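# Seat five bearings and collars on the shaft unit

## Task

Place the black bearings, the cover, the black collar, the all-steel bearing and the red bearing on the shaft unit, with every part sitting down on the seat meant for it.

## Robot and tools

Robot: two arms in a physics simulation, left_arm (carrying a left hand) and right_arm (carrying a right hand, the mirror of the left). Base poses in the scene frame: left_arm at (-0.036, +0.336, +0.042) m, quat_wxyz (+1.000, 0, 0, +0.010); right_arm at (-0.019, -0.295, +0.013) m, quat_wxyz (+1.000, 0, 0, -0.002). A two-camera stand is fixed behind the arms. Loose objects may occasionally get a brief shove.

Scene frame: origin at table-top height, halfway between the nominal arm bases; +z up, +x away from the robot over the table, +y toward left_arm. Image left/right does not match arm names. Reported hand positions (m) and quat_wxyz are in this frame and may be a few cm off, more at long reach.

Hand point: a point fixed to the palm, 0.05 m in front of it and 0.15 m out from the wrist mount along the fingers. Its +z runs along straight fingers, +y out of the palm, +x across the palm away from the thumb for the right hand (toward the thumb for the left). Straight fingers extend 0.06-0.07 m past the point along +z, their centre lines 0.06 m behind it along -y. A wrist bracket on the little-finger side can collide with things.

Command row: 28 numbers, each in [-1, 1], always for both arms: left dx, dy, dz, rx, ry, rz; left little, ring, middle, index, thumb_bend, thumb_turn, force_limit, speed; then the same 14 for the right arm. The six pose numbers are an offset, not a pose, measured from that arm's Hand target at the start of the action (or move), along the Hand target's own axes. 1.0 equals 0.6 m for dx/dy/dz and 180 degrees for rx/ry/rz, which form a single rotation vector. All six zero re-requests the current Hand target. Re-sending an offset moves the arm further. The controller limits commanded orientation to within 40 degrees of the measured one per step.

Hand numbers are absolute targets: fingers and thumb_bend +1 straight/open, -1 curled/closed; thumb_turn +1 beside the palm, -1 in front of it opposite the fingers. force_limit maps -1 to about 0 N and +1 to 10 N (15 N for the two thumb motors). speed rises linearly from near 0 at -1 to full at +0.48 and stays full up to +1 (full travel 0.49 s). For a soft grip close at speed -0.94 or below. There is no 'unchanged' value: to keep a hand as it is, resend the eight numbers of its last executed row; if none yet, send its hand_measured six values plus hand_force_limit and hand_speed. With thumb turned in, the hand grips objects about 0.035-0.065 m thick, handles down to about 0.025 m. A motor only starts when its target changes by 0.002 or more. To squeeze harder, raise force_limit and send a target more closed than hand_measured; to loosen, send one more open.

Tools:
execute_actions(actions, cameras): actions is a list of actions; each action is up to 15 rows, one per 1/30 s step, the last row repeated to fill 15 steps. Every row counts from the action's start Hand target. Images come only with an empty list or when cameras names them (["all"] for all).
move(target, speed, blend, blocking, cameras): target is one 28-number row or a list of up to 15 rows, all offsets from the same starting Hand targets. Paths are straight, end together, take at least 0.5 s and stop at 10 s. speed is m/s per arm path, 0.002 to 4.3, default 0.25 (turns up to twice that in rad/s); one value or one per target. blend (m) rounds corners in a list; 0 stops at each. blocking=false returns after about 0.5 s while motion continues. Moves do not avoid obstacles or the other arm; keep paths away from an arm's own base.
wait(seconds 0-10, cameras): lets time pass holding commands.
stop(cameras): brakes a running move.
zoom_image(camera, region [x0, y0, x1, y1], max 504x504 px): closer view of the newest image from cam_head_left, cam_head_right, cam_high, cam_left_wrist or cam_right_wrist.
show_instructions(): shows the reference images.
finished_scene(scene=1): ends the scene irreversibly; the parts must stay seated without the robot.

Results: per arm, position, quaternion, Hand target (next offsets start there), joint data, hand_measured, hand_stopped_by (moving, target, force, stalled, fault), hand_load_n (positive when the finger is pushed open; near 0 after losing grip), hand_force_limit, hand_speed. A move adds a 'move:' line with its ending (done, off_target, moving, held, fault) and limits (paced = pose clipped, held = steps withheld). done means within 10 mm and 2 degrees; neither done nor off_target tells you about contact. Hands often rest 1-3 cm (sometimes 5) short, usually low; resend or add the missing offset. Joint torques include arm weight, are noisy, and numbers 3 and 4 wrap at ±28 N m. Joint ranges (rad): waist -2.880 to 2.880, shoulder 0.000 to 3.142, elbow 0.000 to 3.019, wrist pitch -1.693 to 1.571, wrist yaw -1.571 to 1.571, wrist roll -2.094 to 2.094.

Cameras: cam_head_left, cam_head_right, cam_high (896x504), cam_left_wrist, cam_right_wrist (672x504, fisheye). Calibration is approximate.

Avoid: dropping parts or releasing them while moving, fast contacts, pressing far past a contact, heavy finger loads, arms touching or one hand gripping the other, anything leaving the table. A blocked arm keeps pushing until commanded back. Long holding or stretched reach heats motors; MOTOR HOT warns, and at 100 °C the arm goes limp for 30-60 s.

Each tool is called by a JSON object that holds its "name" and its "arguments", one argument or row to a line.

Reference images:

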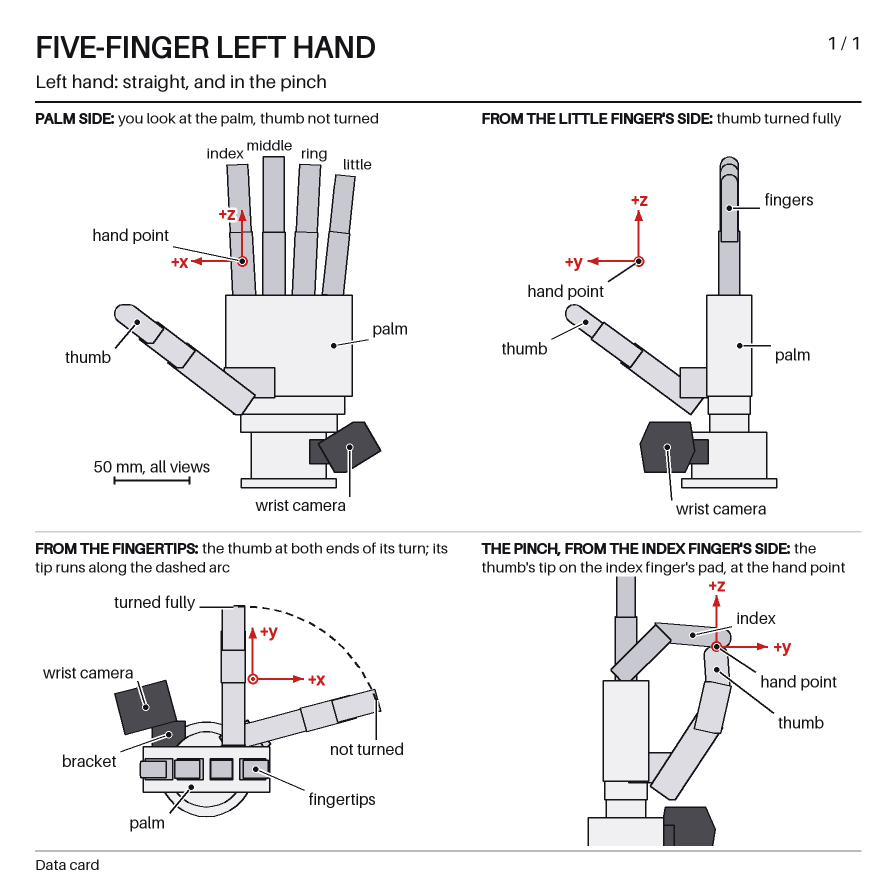

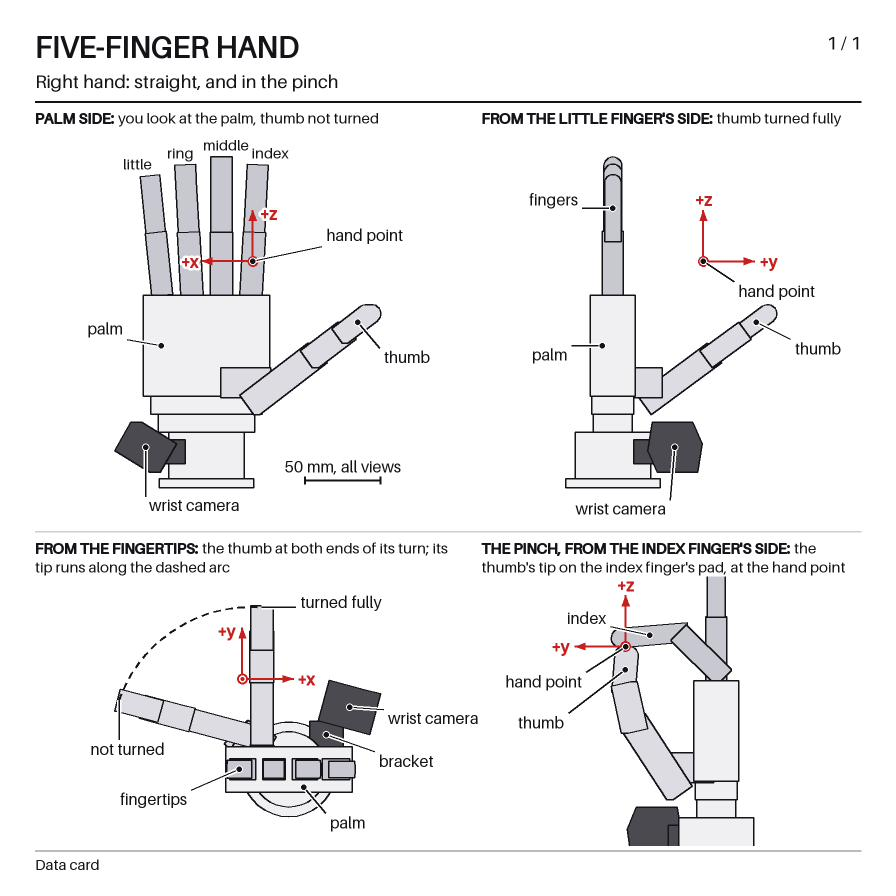

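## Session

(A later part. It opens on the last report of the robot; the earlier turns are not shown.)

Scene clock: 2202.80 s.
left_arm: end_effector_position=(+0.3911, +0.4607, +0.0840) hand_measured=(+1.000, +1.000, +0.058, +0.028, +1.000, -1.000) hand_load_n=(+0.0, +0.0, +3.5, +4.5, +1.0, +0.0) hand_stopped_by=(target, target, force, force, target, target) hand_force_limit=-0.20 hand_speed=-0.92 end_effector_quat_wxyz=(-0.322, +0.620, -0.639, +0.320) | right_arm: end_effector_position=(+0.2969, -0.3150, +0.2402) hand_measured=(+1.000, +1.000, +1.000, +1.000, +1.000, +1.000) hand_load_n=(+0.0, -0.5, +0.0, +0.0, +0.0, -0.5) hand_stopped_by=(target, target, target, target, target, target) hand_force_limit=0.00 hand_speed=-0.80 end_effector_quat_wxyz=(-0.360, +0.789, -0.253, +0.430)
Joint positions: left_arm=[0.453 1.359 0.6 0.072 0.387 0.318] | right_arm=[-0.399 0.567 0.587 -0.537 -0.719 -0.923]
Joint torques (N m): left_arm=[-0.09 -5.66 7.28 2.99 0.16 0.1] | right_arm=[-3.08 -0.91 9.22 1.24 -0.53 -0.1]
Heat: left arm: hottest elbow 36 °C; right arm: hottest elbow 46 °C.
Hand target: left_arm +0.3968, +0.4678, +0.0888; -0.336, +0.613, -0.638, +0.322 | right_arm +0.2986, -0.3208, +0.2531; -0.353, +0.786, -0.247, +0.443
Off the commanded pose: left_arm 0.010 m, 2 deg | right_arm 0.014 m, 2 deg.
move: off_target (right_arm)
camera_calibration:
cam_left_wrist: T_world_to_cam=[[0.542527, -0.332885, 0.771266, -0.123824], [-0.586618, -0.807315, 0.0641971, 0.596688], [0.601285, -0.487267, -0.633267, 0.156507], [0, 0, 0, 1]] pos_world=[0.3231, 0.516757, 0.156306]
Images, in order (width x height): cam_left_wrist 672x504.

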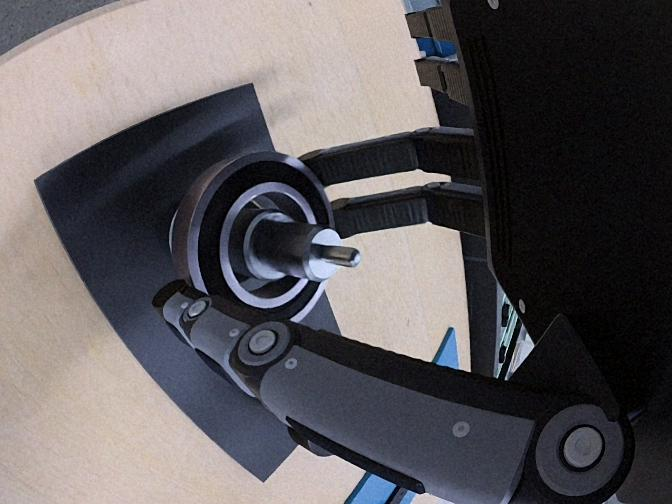

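{"name": "move", "arguments": {
  "target": [0.0007, 0.0165, 0.0114, 0, 0, 0, 1, 1, -0.1, -0.1, 1, -1, -0.2, -0.92, 0, 0, 0, 0, 0, 0, 1, 1, 1, 1, 1, 1, 0, -0.8],
  "speed": 0.05,
  "cameras": ["cam_left_wrist"]
}}

{"name": "zoom_image", "arguments": {
  "camera": "cam_left_wrist",
  "region": [210, 175, 340, 315]
}}

Scene clock: 2218.43 s.
left_arm: end_effector_position=(+0.3922, +0.4613, +0.0738) hand_measured=(+1.000, +1.000, +0.058, +0.028, +1.000, -1.000) hand_load_n=(+0.0, +0.0, +3.5, +4.5, +1.5, +0.0) hand_stopped_by=(target, target, force, force, target, target) hand_force_limit=-0.20 hand_speed=-0.92 end_effector_quat_wxyz=(-0.324, +0.620, -0.639, +0.321) | right_arm: end_effector_position=(+0.2969, -0.3150, +0.2402) hand_measured=(+1.000, +1.000, +1.000, +1.000, +1.000, +1.000) hand_load_n=(+0.0, +0.0, +0.0, +0.0, +0.0, +0.0) hand_stopped_by=(target, target, target, target, target, target) hand_force_limit=0.00 hand_speed=-0.80 end_effector_quat_wxyz=(-0.360, +0.789, -0.253, +0.430)
Joint positions: left_arm=[0.453 1.389 0.589 0.117 0.387 0.318] | right_arm=[-0.399 0.567 0.587 -0.537 -0.719 -0.923]
Joint torques (N m): left_arm=[0.03 -5.6 6.91 2.86 0.16 0.11] | right_arm=[-2.84 -0.5 9.29 1.18 -0.52 -0.11]
Heat: left arm: hottest elbow 36 °C; right arm: hottest elbow 46 °C.
Hand target: left_arm +0.3969, +0.4678, +0.0768; -0.336, +0.613, -0.638, +0.322 | right_arm +0.2986, -0.3208, +0.2531; -0.353, +0.786, -0.247, +0.443
Off the commanded pose: left_arm 0.009 m, 2 deg | right_arm 0.014 m, 2 deg.
move: off_target (right_arm)
camera_calibration:
cam_left_wrist: T_world_to_cam=[[0.539602, -0.334395, 0.772664, -0.114578], [-0.586911, -0.807391, 0.0604549, 0.598826], [0.603626, -0.486107, -0.63193, 0.148082], [0, 0, 0, 1]] pos_world=[0.323899, 0.517156, 0.145906]
Images, in order (width x height): cam_left_wrist 672x504.

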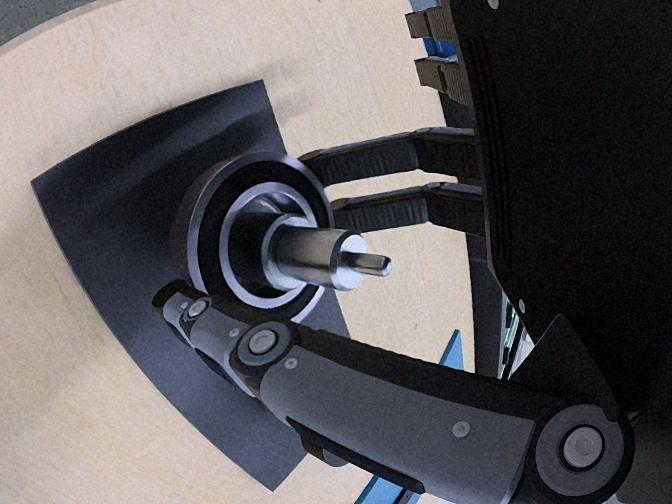

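Scaled by 3.600 from the camera's 672x504 image, which has a finer 960x720 frame.

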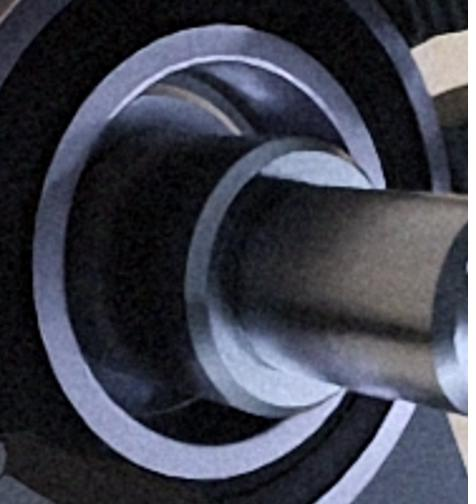

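{"name": "move", "arguments": {
  "target": [0.0025, 0.02, 0.012, 0, 0, 0, 1, 1, -0.1, -0.1, 1, -1, -0.2, -0.92, 0, 0, 0, 0, 0, 0, 1, 1, 1, 1, 1, 1, 0, -0.8],
  "speed": 0.05,
  "cameras": ["cam_left_wrist"]
}}

{"name": "zoom_image", "arguments": {
  "camera": "cam_left_wrist",
  "region": [210, 175, 340, 315]
}}

Scene clock: 2232.40 s.
left_arm: end_effector_position=(+0.3933, +0.4621, +0.0699) hand_measured=(+1.000, +1.000, +0.058, +0.028, +1.000, -1.000) hand_load_n=(+0.0, +0.0, +1.5, +4.0, +2.0, -1.0) hand_stopped_by=(target, target, force, force, target, target) hand_force_limit=-0.20 hand_speed=-0.92 end_effector_quat_wxyz=(-0.332, +0.615, -0.637, +0.324) | right_arm: end_effector_position=(+0.2969, -0.3150, +0.2402) hand_measured=(+1.000, +1.000, +1.000, +1.000, +1.000, +1.000) hand_load_n=(+0.0, +0.0, +0.0, +0.0, +0.0, +0.0) hand_stopped_by=(target, target, target, target, target, target) hand_force_limit=0.00 hand_speed=-0.80 end_effector_quat_wxyz=(-0.360, +0.789, -0.253, +0.430)
Joint positions: left_arm=[0.454 1.401 0.574 0.165 0.39 0.318] | right_arm=[-0.399 0.567 0.587 -0.537 -0.719 -0.923]
Joint torques (N m): left_arm=[-0.38 -3.9 6.56 3.21 0.02 0.11] | right_arm=[-2.84 -0.97 9.28 1.35 -0.52 -0.11]
Heat: left arm: hottest elbow 36 °C; right arm: hottest elbow 46 °C.
Hand target: left_arm +0.3960, +0.4668, +0.0629; -0.336, +0.613, -0.638, +0.322 | right_arm +0.2986, -0.3208, +0.2531; -0.353, +0.786, -0.247, +0.443
Off the commanded pose: left_arm 0.009 m, 1 deg | right_arm 0.014 m, 2 deg.
move: off_target (right_arm)
camera_calibration:
cam_left_wrist: T_world_to_cam=[[0.524913, -0.34066, 0.780011, -0.103699], [-0.588275, -0.807506, 0.0432154, 0.602167], [0.615141, -0.481545, -0.624272, 0.13815], [0, 0, 0, 1]] pos_world=[0.323691, 0.517453, 0.141107]
Images, in order (width x height): cam_left_wrist 672x504.

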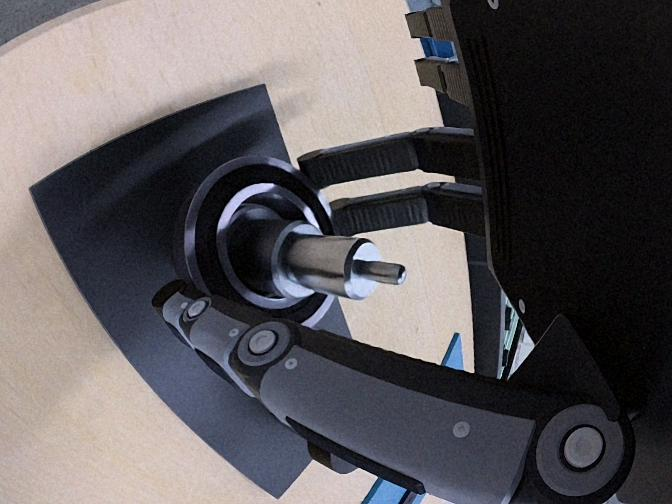

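Scaled by 3.600 from the camera's 672x504 image, which has a finer 960x720 frame.

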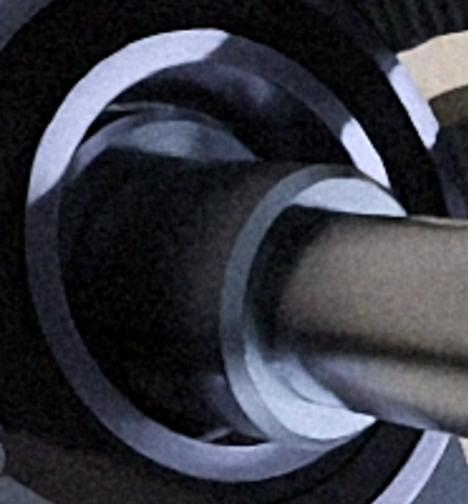

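{"name": "move", "arguments": {
  "target": [
    [0, -0.0082, -0.0057, 0, 0, 0, 1, 1, -0.1, -0.1, 1, -1, -0.2, -0.92, 0, 0, 0, 0, 0, 0, 1, 1, 1, 1, 1, 1, 0, -0.8],
    [0, -0.0082, -0.0057, 0, 0, 0, 1, 1, 0.3, 0.3, 1, -1, -0.2, -0.8, 0, 0, 0, 0, 0, 0, 1, 1, 1, 1, 1, 1, 0, -0.8]
  ],
  "speed": 0.05,
  "cameras": ["cam_left_wrist"]
}}

{"name": "zoom_image", "arguments": {
  "camera": "cam_left_wrist",
  "region": [130, 120, 370, 340]
}}

Scene clock: 2244.63 s.
left_arm: end_effector_position=(+0.3929, +0.4621, +0.0691) hand_measured=(+1.000, +1.000, +0.300, +0.300, +1.000, -1.000) hand_load_n=(+0.0, +0.0, +0.0, +0.0, +0.0, +0.0) hand_stopped_by=(target, target, target, target, target, target) hand_force_limit=-0.20 hand_speed=-0.80 end_effector_quat_wxyz=(-0.331, +0.616, -0.637, +0.324) | right_arm: end_effector_position=(+0.2969, -0.3150, +0.2402) hand_measured=(+1.000, +1.000, +1.000, +1.000, +1.000, +1.000) hand_load_n=(+0.0, +0.0, +0.0, +0.0, +0.0, -0.5) hand_stopped_by=(target, target, target, target, target, target) hand_force_limit=0.00 hand_speed=-0.80 end_effector_quat_wxyz=(-0.360, +0.789, -0.253, +0.430)
Joint positions: left_arm=[0.455 1.402 0.574 0.165 0.39 0.318] | right_arm=[-0.399 0.567 0.587 -0.537 -0.719 -0.923]
Joint torques (N m): left_arm=[-0.38 -5.42 6.99 2.36 0.02 0.1] | right_arm=[-3.08 -0.62 9.26 1.25 -0.51 -0.13]
Heat: left arm: hottest elbow 35 °C; right arm: hottest elbow 46 °C.
Hand target: left_arm +0.3959, +0.4666, +0.0689; -0.336, +0.613, -0.638, +0.322 | right_arm +0.2986, -0.3208, +0.2531; -0.353, +0.786, -0.247, +0.443
Off the commanded pose: left_arm 0.005 m, 1 deg | right_arm 0.014 m, 2 deg.
move: off_target (right_arm)
camera_calibration:
cam_left_wrist: T_world_to_cam=[[0.52633, -0.3398, 0.779431, -0.103817], [-0.587877, -0.807706, 0.0448517, 0.601767], [0.61431, -0.481816, -0.624881, 0.138392], [0, 0, 0, 1]] pos_world=[0.323392, 0.517453, 0.140407]
Images, in order (width x height): cam_left_wrist 672x504.

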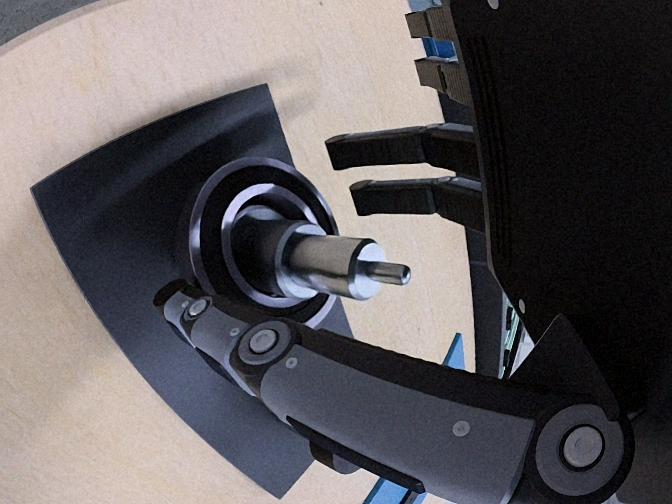

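Scaled by 2.100 from the camera's 672x504 image, which has a finer 960x720 frame.

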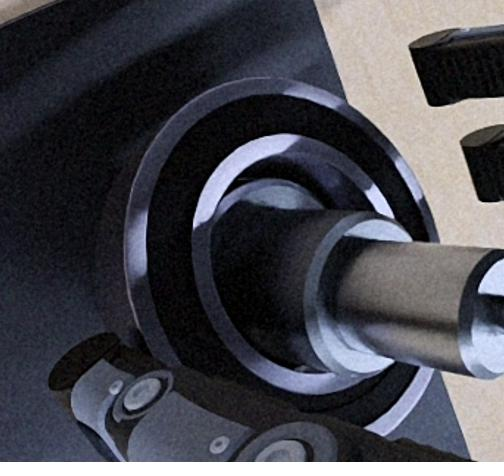

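{"name": "move", "arguments": {
  "target": [
    [0, 0, 0, 0, 0, 0, 1, 1, 0.0, 0.0, 1, -1, -0.6, -0.9, 0, 0, 0, 0, 0, 0, 1, 1, 1, 1, 1, 1, 0, -0.8]
  ],
  "speed": 0.05,
  "cameras": ["cam_left_wrist"]
}}

{"name": "zoom_image", "arguments": {
  "camera": "cam_left_wrist",
  "region": [130, 120, 370, 340]
}}

Scene clock: 2256.63 s.
left_arm: end_effector_position=(+0.3929, +0.4620, +0.0688) hand_measured=(+1.000, +1.000, +0.060, +0.042, +1.000, -1.000) hand_load_n=(+0.0, +0.0, +3.5, +2.5, +0.5, +0.5) hand_stopped_by=(target, target, force, force, target, target) hand_force_limit=-0.60 hand_speed=-0.90 end_effector_quat_wxyz=(-0.331, +0.616, -0.637, +0.324) | right_arm: end_effector_position=(+0.2969, -0.3150, +0.2402) hand_measured=(+1.000, +1.000, +1.000, +1.000, +1.000, +1.000) hand_load_n=(+0.0, +0.0, +0.0, +0.0, +0.0, +0.0) hand_stopped_by=(target, target, target, target, target, target) hand_force_limit=0.00 hand_speed=-0.80 end_effector_quat_wxyz=(-0.360, +0.789, -0.253, +0.430)
Joint positions: left_arm=[0.455 1.403 0.574 0.165 0.39 0.318] | right_arm=[-0.399 0.567 0.587 -0.537 -0.719 -0.923]
Joint torques (N m): left_arm=[-0.26 -5.25 7.04 2.32 0.03 0.09] | right_arm=[-2.96 -0.79 9.26 1.26 -0.51 -0.14]
Heat: left arm: hottest elbow 35 °C; right arm: hottest elbow 46 °C.
Hand target: left_arm +0.3959, +0.4666, +0.0688; -0.336, +0.613, -0.638, +0.322 | right_arm +0.2986, -0.3208, +0.2531; -0.353, +0.786, -0.247, +0.443
Off the commanded pose: left_arm 0.005 m, 1 deg | right_arm 0.014 m, 2 deg.
move: off_target (right_arm)
camera_calibration:
cam_left_wrist: T_world_to_cam=[[0.526849, -0.339624, 0.779157, -0.103804], [-0.587955, -0.807611, 0.045535, 0.601661], [0.613791, -0.482099, -0.625173, 0.13856], [0, 0, 0, 1]] pos_world=[0.323392, 0.517454, 0.140107]
Images, in order (width x height): cam_left_wrist 672x504.

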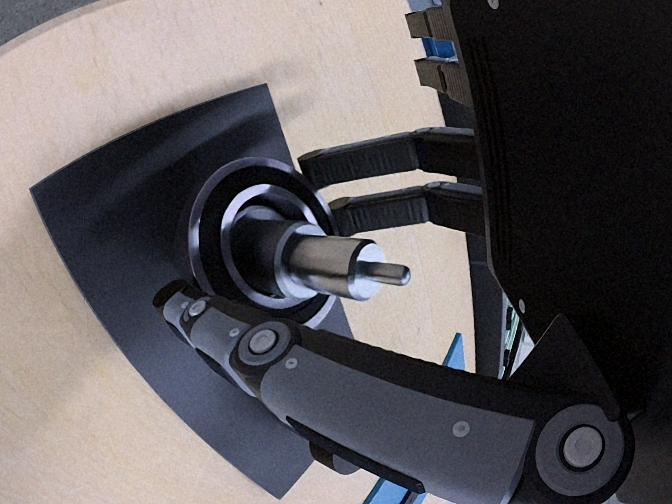

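Scaled by 2.100 from the camera's 672x504 image, which has a finer 960x720 frame.

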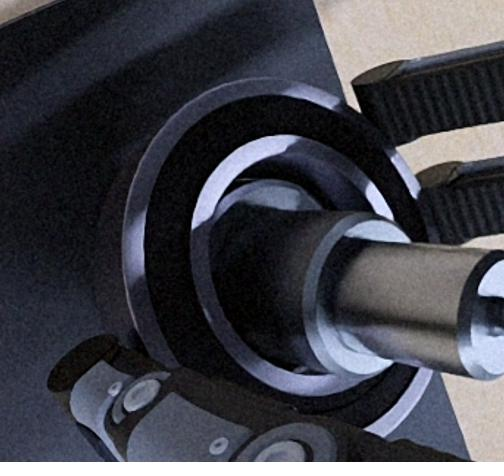

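{"name": "move", "arguments": {
  "target": [
    [0.0, 0.0165, 0.0114, 0, 0, 0, 1, 1, 0.0, 0.0, 1, -1, -0.6, -0.9, 0, 0, 0, 0, 0, 0, 1, 1, 1, 1, 1, 1, 0, -0.8]
  ],
  "speed": 0.05,
  "cameras": ["cam_left_wrist"]
}}

{"name": "zoom_image", "arguments": {
  "camera": "cam_left_wrist",
  "region": [130, 120, 370, 340]
}}

Scene clock: 2265.03 s.
left_arm: end_effector_position=(+0.3931, +0.4627, +0.0631) hand_measured=(+1.000, +1.000, +0.060, +0.042, +1.000, -1.000) hand_load_n=(+0.0, +0.0, +0.5, +2.5, +1.5, +0.0) hand_stopped_by=(target, target, force, force, target, target) hand_force_limit=-0.60 hand_speed=-0.90 end_effector_quat_wxyz=(-0.332, +0.616, -0.637, +0.324) | right_arm: end_effector_position=(+0.2969, -0.3150, +0.2402) hand_measured=(+1.000, +1.000, +1.000, +1.000, +1.000, +1.000) hand_load_n=(+0.0, +0.0, +0.0, +0.0, +0.0, -0.5) hand_stopped_by=(target, target, target, target, target, target) hand_force_limit=0.00 hand_speed=-0.80 end_effector_quat_wxyz=(-0.360, +0.789, -0.253, +0.430)
Joint positions: left_arm=[0.456 1.42 0.568 0.189 0.39 0.318] | right_arm=[-0.399 0.567 0.587 -0.537 -0.719 -0.923]
Joint torques (N m): left_arm=[-0.38 -4.19 6.5 3.18 0.05 0.11] | right_arm=[-3.31 -1.03 9.32 1.29 -0.52 -0.13]
Heat: left arm: hottest elbow 35 °C; right arm: hottest elbow 46 °C.
Hand target: left_arm +0.3960, +0.4671, +0.0569; -0.336, +0.613, -0.638, +0.322 | right_arm +0.2986, -0.3208, +0.2531; -0.353, +0.786, -0.247, +0.443
Off the commanded pose: left_arm 0.008 m, 1 deg | right_arm 0.014 m, 2 deg.
move: off_target (right_arm)
camera_calibration:
cam_left_wrist: T_world_to_cam=[[0.526203, -0.33948, 0.779656, -0.099092], [-0.586982, -0.808394, 0.0441705, 0.60268], [0.615275, -0.480887, -0.624648, 0.134107], [0, 0, 0, 1]] pos_world=[0.323392, 0.518054, 0.134407]
Images, in order (width x height): cam_left_wrist 672x504.

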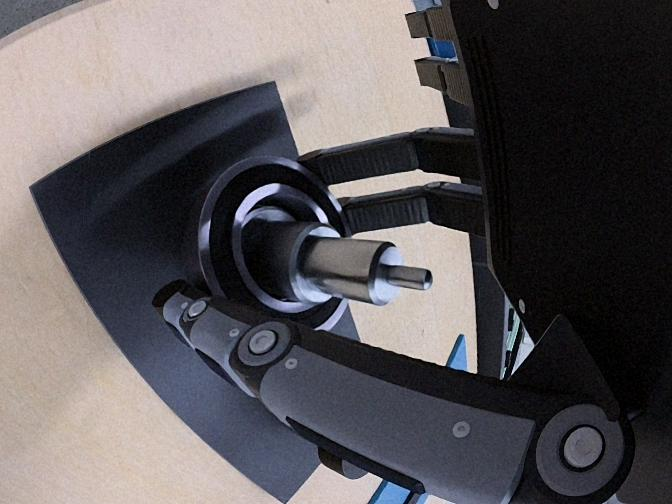

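Scaled by 2.100 from the camera's 672x504 image, which has a finer 960x720 frame.

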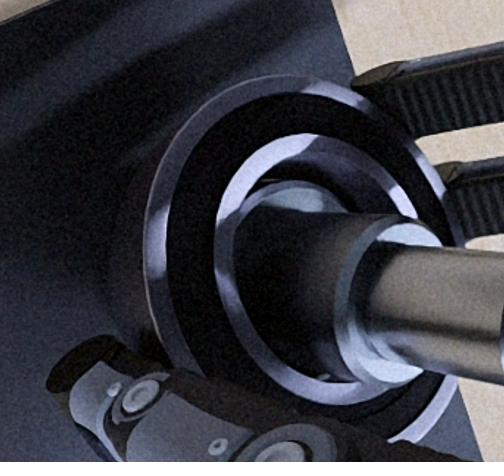

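{"name": "zoom_image", "arguments": {
  "camera": "cam_left_wrist",
  "region": [190, 145, 350, 345]
}}

Scaled by 2.520 from the camera's 672x504 image, which has a finer 960x720 frame.

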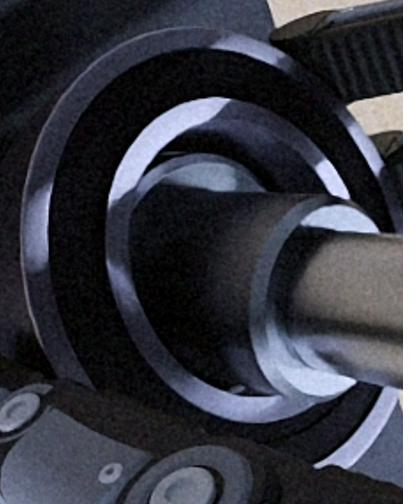

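{"name": "move", "arguments": {
  "target": [
    [0.0, -0.0082, -0.0057, 0, 0, 0, 1, 1, 0.4, 0.4, 1, -1, -0.2, -0.5, 0, 0, 0, 0, 0, 0, 1, 1, 1, 1, 1, 1, 0, -0.8],
    [0.0, -0.0028, -0.0136, 0, 0, 0, 1, 1, 0.4, 0.4, 1, -1, -0.2, -0.5, 0, 0, 0, 0, 0, 0, 1, 1, 1, 1, 1, 1, 0, -0.8]
  ],
  "speed": 0.05,
  "cameras": ["cam_left_wrist"]
}}

{"name": "zoom_image", "arguments": {
  "camera": "cam_left_wrist",
  "region": [150, 120, 390, 340]
}}

Scene clock: 2325.43 s.
left_arm: end_effector_position=(+0.3914, +0.4626, +0.0573) hand_measured=(+1.000, +1.000, +0.400, +0.400, +1.000, -1.000) hand_load_n=(+0.0, +0.0, +0.0, +0.0, +0.0, +0.0) hand_stopped_by=(target, target, target, target, target, target) hand_force_limit=-0.20 hand_speed=-0.50 end_effector_quat_wxyz=(-0.327, +0.619, -0.637, +0.323) | right_arm: end_effector_position=(+0.2969, -0.3150, +0.2402) hand_measured=(+1.000, +1.000, +1.000, +1.000, +1.000, +1.000) hand_load_n=(+0.0, +0.0, +0.0, +0.0, +0.0, +0.0) hand_stopped_by=(target, target, target, target, target, target) hand_force_limit=0.00 hand_speed=-0.80 end_effector_quat_wxyz=(-0.360, +0.789, -0.253, +0.430)
Joint positions: left_arm=[0.458 1.435 0.566 0.193 0.392 0.318] | right_arm=[-0.399 0.567 0.587 -0.537 -0.719 -0.923]
Joint torques (N m): left_arm=[0.15 -7.41 5.93 2.09 0.17 0.14] | right_arm=[-3.31 -0.73 9.21 1.26 -0.53 -0.12]
Heat: left arm: hottest elbow 34 °C; right arm: hottest elbow 46 °C.
Hand target: left_arm +0.3902, +0.4670, +0.0629; -0.336, +0.613, -0.638, +0.322 | right_arm +0.2986, -0.3208, +0.2531; -0.353, +0.786, -0.247, +0.443
Off the commanded pose: left_arm 0.007 m, 1 deg | right_arm 0.014 m, 2 deg.
move: off_target (right_arm)
camera_calibration:
cam_left_wrist: T_world_to_cam=[[0.534221, -0.334017, 0.776557, -0.0992492], [-0.585868, -0.808519, 0.0552752, 0.600916], [0.609398, -0.484489, -0.627618, 0.135514], [0, 0, 0, 1]] pos_world=[0.322497, 0.518357, 0.128908]
Images, in order (width x height): cam_left_wrist 672x504.

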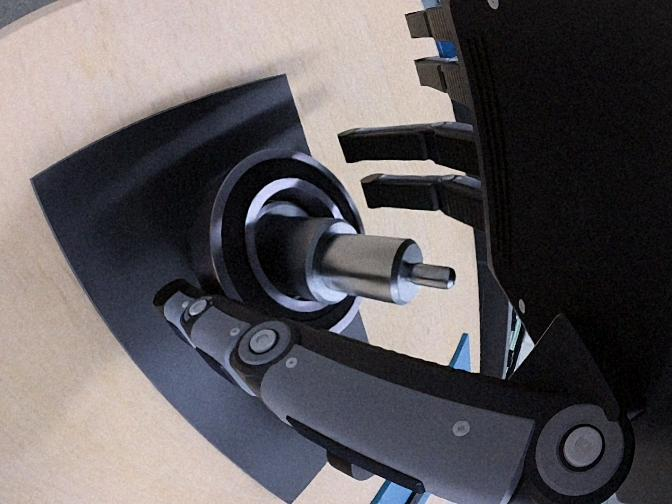

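Scaled by 2.100 from the camera's 672x504 image, which has a finer 960x720 frame.

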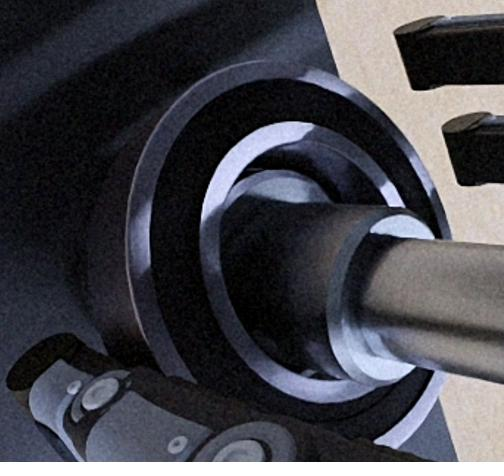

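{"name": "move", "arguments": {
  "target": [
    [0.0043, -0.0177, -0.01, 0, 0, 0, 1, 1, 0.4, 0.4, 1, -1, -0.2, -0.5, 0, 0, 0, 0, 0, 0, 1, 1, 1, 1, 1, 1, 0, -0.8]
  ],
  "speed": 0.05,
  "cameras": ["cam_left_wrist"]
}}

{"name": "zoom_image", "arguments": {
  "camera": "cam_left_wrist",
  "region": [150, 120, 390, 340]
}}

Scene clock: 2349.47 s.
left_arm: end_effector_position=(+0.3891, +0.4616, +0.0675) hand_measured=(+1.000, +1.000, +0.400, +0.400, +1.000, -1.000) hand_load_n=(+0.0, +0.0, +0.0, -0.5, +0.0, +0.0) hand_stopped_by=(target, target, target, target, target, target) hand_force_limit=-0.20 hand_speed=-0.50 end_effector_quat_wxyz=(-0.329, +0.618, -0.637, +0.323) | right_arm: end_effector_position=(+0.2969, -0.3150, +0.2402) hand_measured=(+1.000, +1.000, +1.000, +1.000, +1.000, +1.000) hand_load_n=(+0.5, +0.0, -0.5, +0.0, +0.0, +0.0) hand_stopped_by=(target, target, target, target, target, target) hand_force_limit=0.00 hand_speed=-0.80 end_effector_quat_wxyz=(-0.360, +0.789, -0.253, +0.430)
Joint positions: left_arm=[0.458 1.398 0.566 0.161 0.391 0.318] | right_arm=[-0.399 0.567 0.587 -0.537 -0.719 -0.923]
Joint torques (N m): left_arm=[-0.56 -7.3 6.95 1.58 -0.05 0.08] | right_arm=[-3.02 -0.67 9.28 1.33 -0.52 -0.12]
Heat: left arm: hottest elbow 34 °C; right arm: hottest elbow 47 °C.
Hand target: left_arm +0.3912, +0.4639, +0.0749; -0.336, +0.613, -0.638, +0.322 | right_arm +0.2986, -0.3208, +0.2531; -0.353, +0.786, -0.247, +0.443
Off the commanded pose: left_arm 0.008 m, 1 deg | right_arm 0.014 m, 2 deg.
move: off_target (right_arm)
camera_calibration:
cam_left_wrist: T_world_to_cam=[[0.531316, -0.336056, 0.77767, -0.104255], [-0.585802, -0.808867, 0.0506916, 0.59852], [0.611997, -0.482494, -0.626626, 0.140868], [0, 0, 0, 1]] pos_world=[0.319795, 0.517055, 0.139007]
Images, in order (width x height): cam_left_wrist 672x504.

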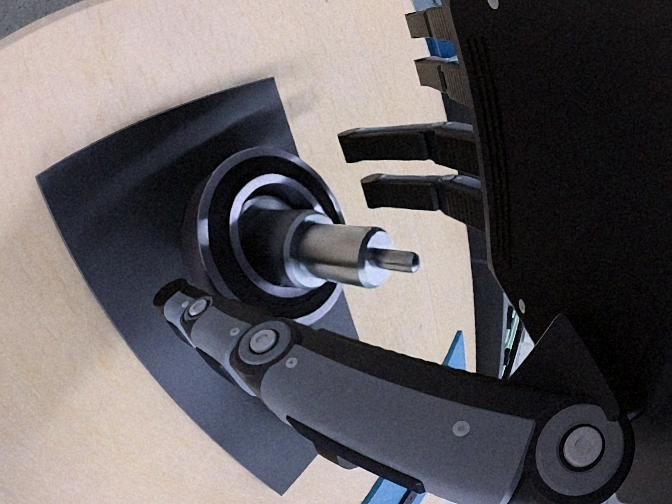

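Scaled by 2.100 from the camera's 672x504 image, which has a finer 960x720 frame.

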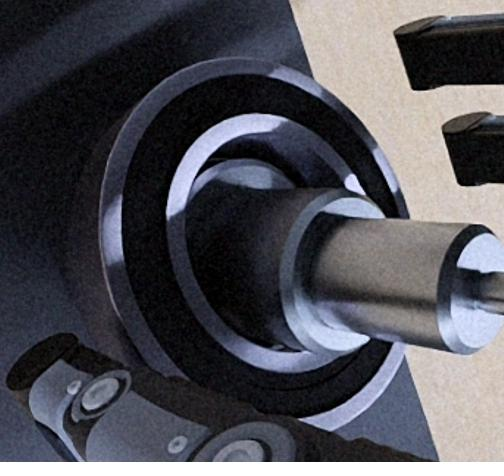

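{"name": "move", "arguments": {
  "target": [
    [0.0, -0.0038, 0.0055, 0, 0, 0, 1, 1, 0.4, 0.4, 1, -1, -0.2, -0.5, 0, 0, 0, 0, 0, 0, 1, 1, 1, 1, 1, 1, 0, -0.8],
    [0.0, -0.0038, 0.0055, 0, 0, 0, 1, 1, -0.15, -0.15, 1, -1, 0.5, -0.9, 0, 0, 0, 0, 0, 0, 1, 1, 1, 1, 1, 1, 0, -0.8]
  ],
  "speed": 0.05,
  "cameras": ["cam_left_wrist"]
}}

{"name": "zoom_image", "arguments": {
  "camera": "cam_left_wrist",
  "region": [150, 120, 390, 340]
}}

Scene clock: 2363.77 s.
left_arm: end_effector_position=(+0.3903, +0.4629, +0.0682) hand_measured=(+1.000, +1.000, +0.068, +0.022, +1.000, -1.000) hand_load_n=(+0.0, +0.0, +0.0, +10.0, +0.5, +0.0) hand_stopped_by=(target, target, force, force, target, target) hand_force_limit=0.50 hand_speed=-0.90 end_effector_quat_wxyz=(-0.332, +0.618, -0.636, +0.321) | right_arm: end_effector_position=(+0.2969, -0.3150, +0.2402) hand_measured=(+1.000, +1.000, +1.000, +1.000, +1.000, +1.000) hand_load_n=(+0.0, +0.0, +0.0, +0.0, +0.0, +0.0) hand_stopped_by=(target, target, target, target, target, target) hand_force_limit=0.00 hand_speed=-0.80 end_effector_quat_wxyz=(-0.360, +0.789, -0.253, +0.430)
Joint positions: left_arm=[0.456 1.398 0.569 0.162 0.384 0.318] | right_arm=[-0.399 0.567 0.587 -0.537 -0.719 -0.923]
Joint torques (N m): left_arm=[-0.91 -6.53 7.47 1.63 0.07 0.05] | right_arm=[-3.14 -1.03 9.26 1.22 -0.51 -0.16]
Heat: left arm: hottest elbow 35 °C; right arm: hottest elbow 47 °C.
Hand target: left_arm +0.3952, +0.4638, +0.0749; -0.336, +0.613, -0.638, +0.322 | right_arm +0.2986, -0.3208, +0.2531; -0.353, +0.786, -0.247, +0.443
Off the commanded pose: left_arm 0.008 m, 1 deg | right_arm 0.014 m, 2 deg.
move: off_target (right_arm)
camera_calibration:
cam_left_wrist: T_world_to_cam=[[0.531987, -0.338145, 0.776304, -0.10427], [-0.582445, -0.811588, 0.0456254, 0.600663], [0.614611, -0.476427, -0.628706, 0.137527], [0, 0, 0, 1]] pos_world=[0.320798, 0.517754, 0.140004]
Images, in order (width x height): cam_left_wrist 672x504.

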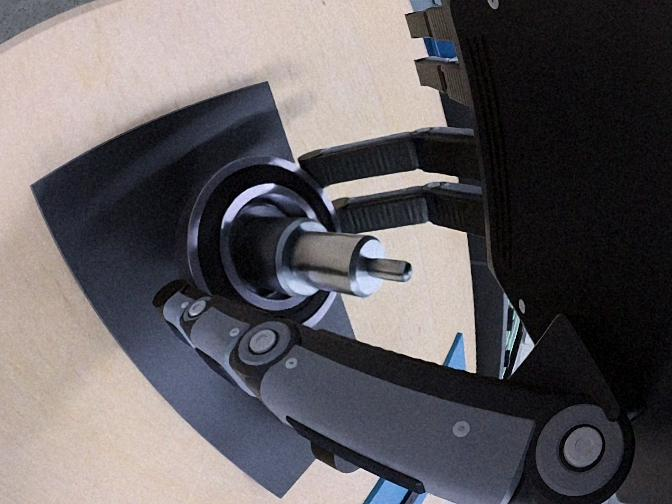

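Scaled by 2.100 from the camera's 672x504 image, which has a finer 960x720 frame.

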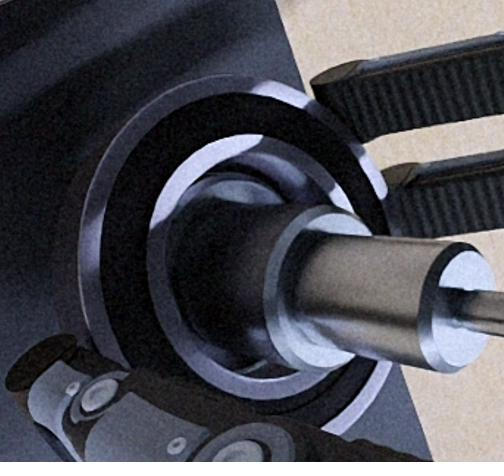

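{"name": "move", "arguments": {
  "target": [
    [0.0012, 0.0302, 0.0208, 0, 0, 0, 1, 1, -0.15, -0.15, 1, -1, 0.5, -0.9, 0, 0, 0, 0, 0, 0, 1, 1, 1, 1, 1, 1, 0, -0.8]
  ],
  "speed": 0.04,
  "cameras": ["cam_left_wrist"]
}}

{"name": "zoom_image", "arguments": {
  "camera": "cam_left_wrist",
  "region": [150, 120, 390, 340]
}}

Scene clock: 2371.37 s.
left_arm: end_effector_position=(+0.3923, +0.4618, +0.0671) hand_measured=(+1.000, +1.000, +0.068, +0.022, +1.000, -1.000) hand_load_n=(+0.0, +0.0, +0.0, +5.5, +2.5, -1.0) hand_stopped_by=(target, target, force, force, target, target) hand_force_limit=0.50 hand_speed=-0.90 end_effector_quat_wxyz=(-0.338, +0.613, -0.634, +0.328) | right_arm: end_effector_position=(+0.2969, -0.3150, +0.2402) hand_measured=(+1.000, +1.000, +1.000, +1.000, +1.000, +1.000) hand_load_n=(+0.0, +0.0, +0.0, +0.0, +0.0, +0.0) hand_stopped_by=(target, target, target, target, target, target) hand_force_limit=0.00 hand_speed=-0.80 end_effector_quat_wxyz=(-0.360, +0.789, -0.253, +0.430)
Joint positions: left_arm=[0.456 1.406 0.558 0.201 0.393 0.314] | right_arm=[-0.399 0.567 0.587 -0.537 -0.719 -0.923]
Joint torques (N m): left_arm=[-1.03 -2.73 6.45 3.33 -0.24 0.09] | right_arm=[-2.78 -0.73 9.32 1.35 -0.51 -0.11]
Heat: left arm: hottest elbow 34 °C; right arm: hottest elbow 47 °C.
Hand target: left_arm +0.3952, +0.4638, +0.0529; -0.336, +0.613, -0.638, +0.322 | right_arm +0.2986, -0.3208, +0.2531; -0.353, +0.786, -0.247, +0.443
Off the commanded pose: left_arm 0.015 m, 1 deg | right_arm 0.014 m, 2 deg.
move: off_target (left_arm, right_arm)
camera_calibration:
cam_left_wrist: T_world_to_cam=[[0.514343, -0.340995, 0.786876, -0.0972514], [-0.587041, -0.808876, 0.0331913, 0.602375], [0.625167, -0.479, -0.616218, 0.13125], [0, 0, 0, 1]] pos_world=[0.321586, 0.516953, 0.13741]
Images, in order (width x height): cam_left_wrist 672x504.

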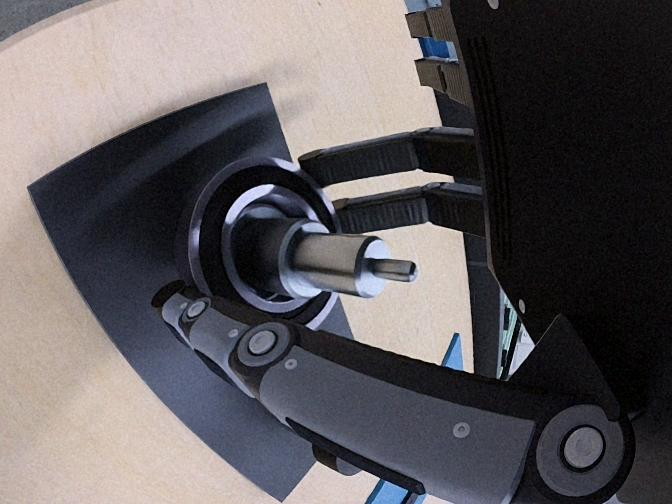

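Scaled by 2.100 from the camera's 672x504 image, which has a finer 960x720 frame.

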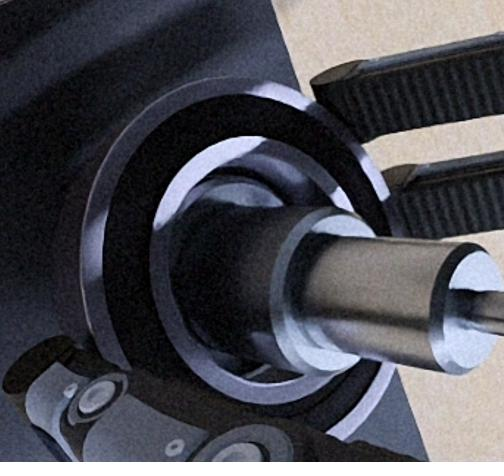

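{"name": "move", "arguments": {
  "target": [
    [-0.0007, -0.0165, -0.0114, 0, 0, 0, 1, 1, -0.15, -0.15, 1, -1, 0.5, -0.9, 0, 0, 0, 0, 0, 0, 1, 1, 1, 1, 1, 1, 0, -0.8],
    [-0.0007, -0.0165, -0.0114, 0, 0, 0, 1, 1, 0.3, 0.3, 1, -1, -0.4, -0.7, 0, 0, 0, 0, 0, 0, 1, 1, 1, 1, 1, 1, 0, -0.8],
    [-0.0007, -0.0165, -0.0114, 0, 0, 0, 1, 1, -0.1, -0.1, 1, -1, -0.4, -0.7, 0, 0, 0, 0, 0, 0, 1, 1, 1, 1, 1, 1, 0, -0.8]
  ],
  "speed": 0.05,
  "cameras": ["cam_left_wrist"]
}}

{"name": "zoom_image", "arguments": {
  "camera": "cam_left_wrist",
  "region": [150, 120, 390, 340]
}}

Scene clock: 2403.33 s.
left_arm: end_effector_position=(+0.3908, +0.4631, +0.0633) hand_measured=(+1.000, +1.000, +0.056, +0.030, +1.000, -1.000) hand_load_n=(+0.0, -0.5, +1.5, +7.5, +1.0, +0.0) hand_stopped_by=(target, target, force, force, target, target) hand_force_limit=-0.40 hand_speed=-0.70 end_effector_quat_wxyz=(-0.336, +0.617, -0.634, +0.322) | right_arm: end_effector_position=(+0.2969, -0.3150, +0.2402) hand_measured=(+1.000, +1.000, +1.000, +1.000, +1.000, +1.000) hand_load_n=(+0.0, +0.0, +0.0, +0.0, +0.0, +0.0) hand_stopped_by=(target, target, target, target, target, target) hand_force_limit=0.00 hand_speed=-0.80 end_effector_quat_wxyz=(-0.360, +0.789, -0.253, +0.430)
Joint positions: left_arm=[0.456 1.412 0.558 0.197 0.382 0.314] | right_arm=[-0.399 0.567 0.587 -0.537 -0.719 -0.923]
Joint torques (N m): left_arm=[-0.97 -5.54 7.42 1.76 0.11 0.1] | right_arm=[-3.02 -0.97 9.28 1.24 -0.52 -0.12]
Heat: left arm: hottest elbow 33 °C; right arm: hottest elbow 47 °C.
Hand target: left_arm +0.3951, +0.4639, +0.0648; -0.336, +0.614, -0.638, +0.322 | right_arm +0.2986, -0.3208, +0.2531; -0.353, +0.786, -0.247, +0.443
Off the commanded pose: left_arm 0.005 m, 1 deg | right_arm 0.014 m, 2 deg.
move: off_target (right_arm)
camera_calibration:
cam_left_wrist: T_world_to_cam=[[0.526718, -0.337735, 0.780066, -0.0989632], [-0.579864, -0.813769, 0.0392102, 0.601679], [0.621551, -0.472985, -0.624467, 0.129709], [0, 0, 0, 1]] pos_world=[0.320397, 0.517555, 0.134605]
Images, in order (width x height): cam_left_wrist 672x504.

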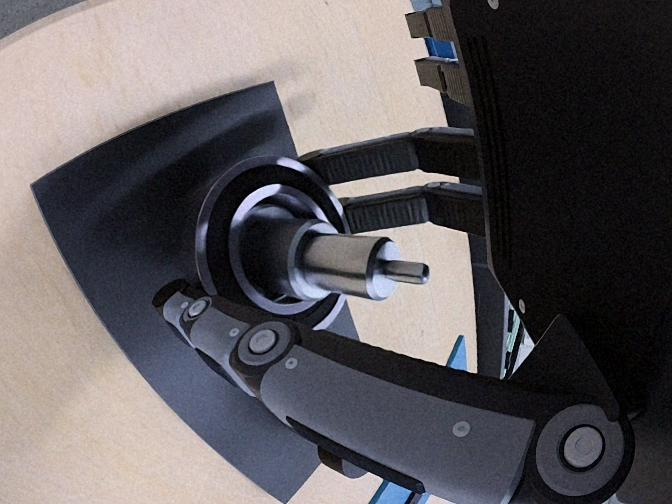

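Scaled by 2.100 from the camera's 672x504 image, which has a finer 960x720 frame.

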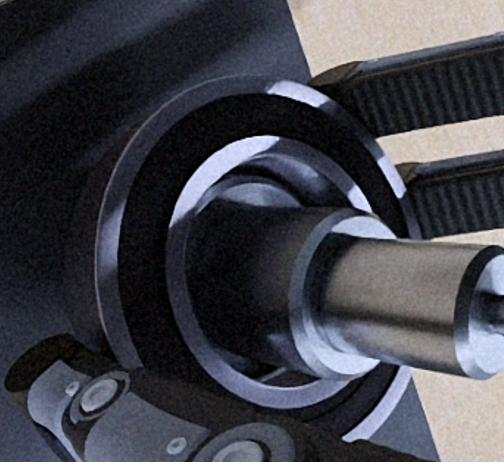

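{"name": "move", "arguments": {
  "target": [
    [0, 0, 0, 0, 0, 0, 1, 1, 0.4, 0.4, 1, -1, -0.4, 0, 0, 0, 0, 0, 0, 0, 1, 1, 1, 1, 1, 1, 0, -0.8],
    [-0.0056, -0.1372, -0.0947, 0, 0, 0, 1, 1, 0.4, 0.4, 1, -1, -0.4, 0, 0, 0, 0, 0, 0, 0, 1, 1, 1, 1, 1, 1, 0, -0.8],
    [-0.0785, 0.0035, -0.3163, 0.0144, 0, -0.0129, 1, 1, 1, 1, 1, 1, -0.4, 0, 0, 0, 0, 0, 0, 0, 1, 1, 1, 1, 1, 1, 0, -0.8]
  ],
  "speed": [0.05, 0.12, 0.2],
  "cameras": ["cam_left_wrist", "cam_high"]
}}

{"name": "zoom_image", "arguments": {
  "camera": "cam_left_wrist",
  "region": [270, 100, 420, 210]
}}

{"name": "zoom_image", "arguments": {
  "camera": "cam_left_wrist",
  "region": [300, 210, 420, 310]
}}

Scene clock: 2420.67 s.
left_arm: end_effector_position=(+0.2385, +0.5053, +0.1649) hand_measured=(+1.000, +1.000, +1.000, +1.000, +1.000, +1.000) hand_load_n=(+0.0, +0.0, +0.0, +0.0, +0.0, -0.5) hand_stopped_by=(target, target, target, target, target, target) hand_force_limit=-0.40 hand_speed=0.00 end_effector_quat_wxyz=(-0.335, +0.623, -0.616, +0.347) | right_arm: end_effector_position=(+0.2969, -0.3150, +0.2402) hand_measured=(+1.000, +1.000, +1.000, +1.000, +1.000, +1.000) hand_load_n=(+0.0, +0.0, +0.0, +0.0, +0.0, -0.5) hand_stopped_by=(target, target, target, target, target, target) hand_force_limit=0.00 hand_speed=-0.80 end_effector_quat_wxyz=(-0.360, +0.789, -0.253, +0.430)
Joint positions: left_arm=[0.94 0.91 0.538 -0.472 0.773 0.644] | right_arm=[-0.399 0.567 0.587 -0.537 -0.719 -0.923]
Joint torques (N m): left_arm=[0.09 -2.43 9.37 1.31 0.38 0.11] | right_arm=[-3.02 -0.32 9.39 1.35 -0.53 -0.12]
Heat: left arm: hottest elbow 34 °C; right arm: hottest elbow 47 °C.
Hand target: left_arm +0.2385, +0.5108, +0.1722; -0.343, +0.619, -0.618, +0.344 | right_arm +0.2986, -0.3208, +0.2531; -0.353, +0.786, -0.247, +0.443
Off the commanded pose: left_arm 0.009 m, 1 deg | right_arm 0.014 m, 2 deg.
move: off_target (right_arm)
camera_calibration:
cam_left_wrist: T_world_to_cam=[[0.500256, -0.29476, 0.814163, -0.104804], [-0.572138, -0.818291, 0.0552916, 0.541576], [0.649924, -0.493473, -0.577998, 0.303569], [0, 0, 0, 1]] pos_world=[0.164988, 0.562078, 0.230846]
Images, in order (width x height): cam_high 896x504, cam_left_wrist 672x504.

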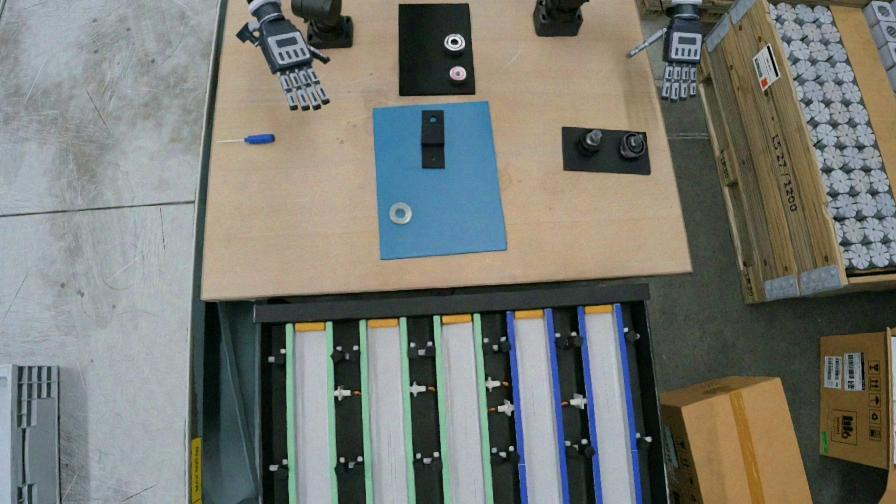

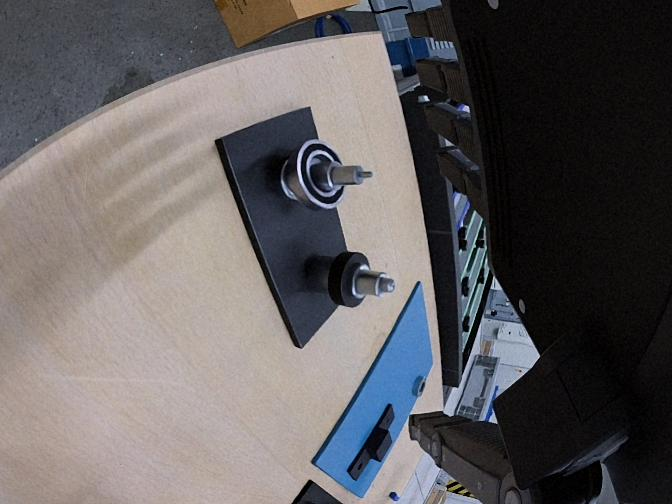

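Scaled by 3.360 from the camera's 672x504 image, which has a finer 960x720 frame.

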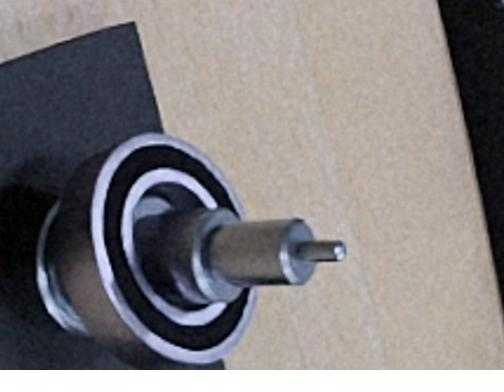

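Scaled by 4.200 from the camera's 672x504 image, which has a finer 960x720 frame.

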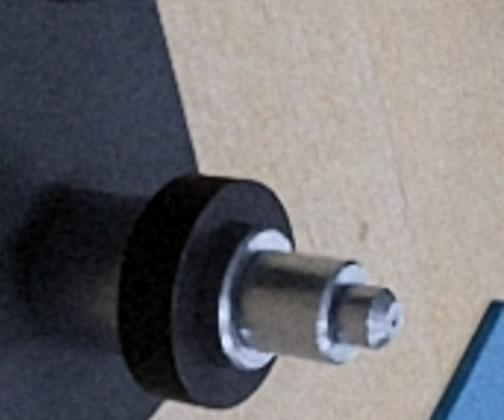

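{"name": "move", "arguments": {
  "target": [
    [0.073, -0.1338, 0.2147, -0.0144, 0, 0.0129, 1, 1, 0, 0, 1, -1, 0, 0, 0, 0, 0, 0, 0, 0, 1, 1, 1, 1, 1, 1, 0, -0.8],
    [0.073, -0.0544, 0.2643, -0.0144, 0, 0.0129, 1, 1, 0, 0, 1, -1, 0, 0, 0, 0, 0, 0, 0, 0, 1, 1, 1, 1, 1, 1, 0, -0.8]
  ],
  "speed": [0.2, 0.1],
  "cameras": ["cam_left_wrist"]
}}

{"name": "zoom_image", "arguments": {
  "camera": "cam_left_wrist",
  "region": [130, 110, 390, 340]
}}

Scene clock: 2456.67 s.
left_arm: end_effector_position=(+0.3848, +0.4691, +0.1148) hand_measured=(+1.000, +1.000, +0.000, +0.000, +1.000, -1.000) hand_load_n=(+0.0, +0.0, +0.0, +0.0, +0.0, +0.0) hand_stopped_by=(target, target, target, target, target, target) hand_force_limit=0.00 hand_speed=0.00 end_effector_quat_wxyz=(-0.333, +0.615, -0.640, +0.318) | right_arm: end_effector_position=(+0.2969, -0.3150, +0.2402) hand_measured=(+1.000, +1.000, +1.000, +1.000, +1.000, +1.000) hand_load_n=(+0.0, +0.0, +0.0, +0.0, +0.0, +0.0) hand_stopped_by=(target, target, target, target, target, target) hand_force_limit=0.00 hand_speed=-0.80 end_effector_quat_wxyz=(-0.360, +0.789, -0.253, +0.430)
Joint positions: left_arm=[0.477 1.275 0.624 -0.026 0.399 0.344] | right_arm=[-0.399 0.567 0.587 -0.537 -0.719 -0.923]
Joint torques (N m): left_arm=[-1.38 -4.95 7.62 2.73 -0.03 -0.14] | right_arm=[-3.25 -0.91 9.22 1.29 -0.5 -0.12]
Heat: left arm: hottest elbow 37 °C; right arm: hottest elbow 47 °C.
Hand target: left_arm +0.3905, +0.4671, +0.1161; -0.336, +0.614, -0.638, +0.322 | right_arm +0.2986, -0.3208, +0.2531; -0.353, +0.786, -0.247, +0.443
Off the commanded pose: left_arm 0.006 m, 1 deg | right_arm 0.014 m, 2 deg.
move: off_target (right_arm)
camera_calibration:
cam_left_wrist: T_world_to_cam=[[0.532762, -0.348024, 0.771391, -0.130404], [-0.586807, -0.808717, 0.0404151, 0.60123], [0.609772, -0.474189, -0.635077, 0.17463], [0, 0, 0, 1]] pos_world=[0.315795, 0.523649, 0.187197]
Images, in order (width x height): cam_left_wrist 672x504.

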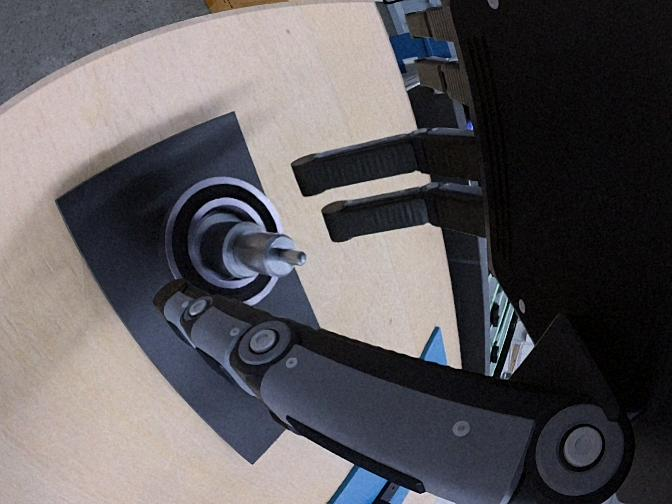

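Scaled by 1.938 from the camera's 672x504 image, which has a finer 960x720 frame.

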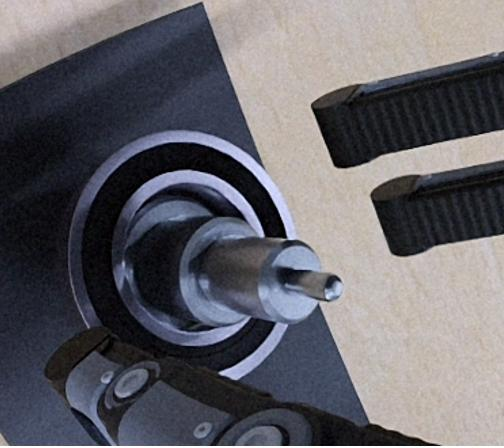

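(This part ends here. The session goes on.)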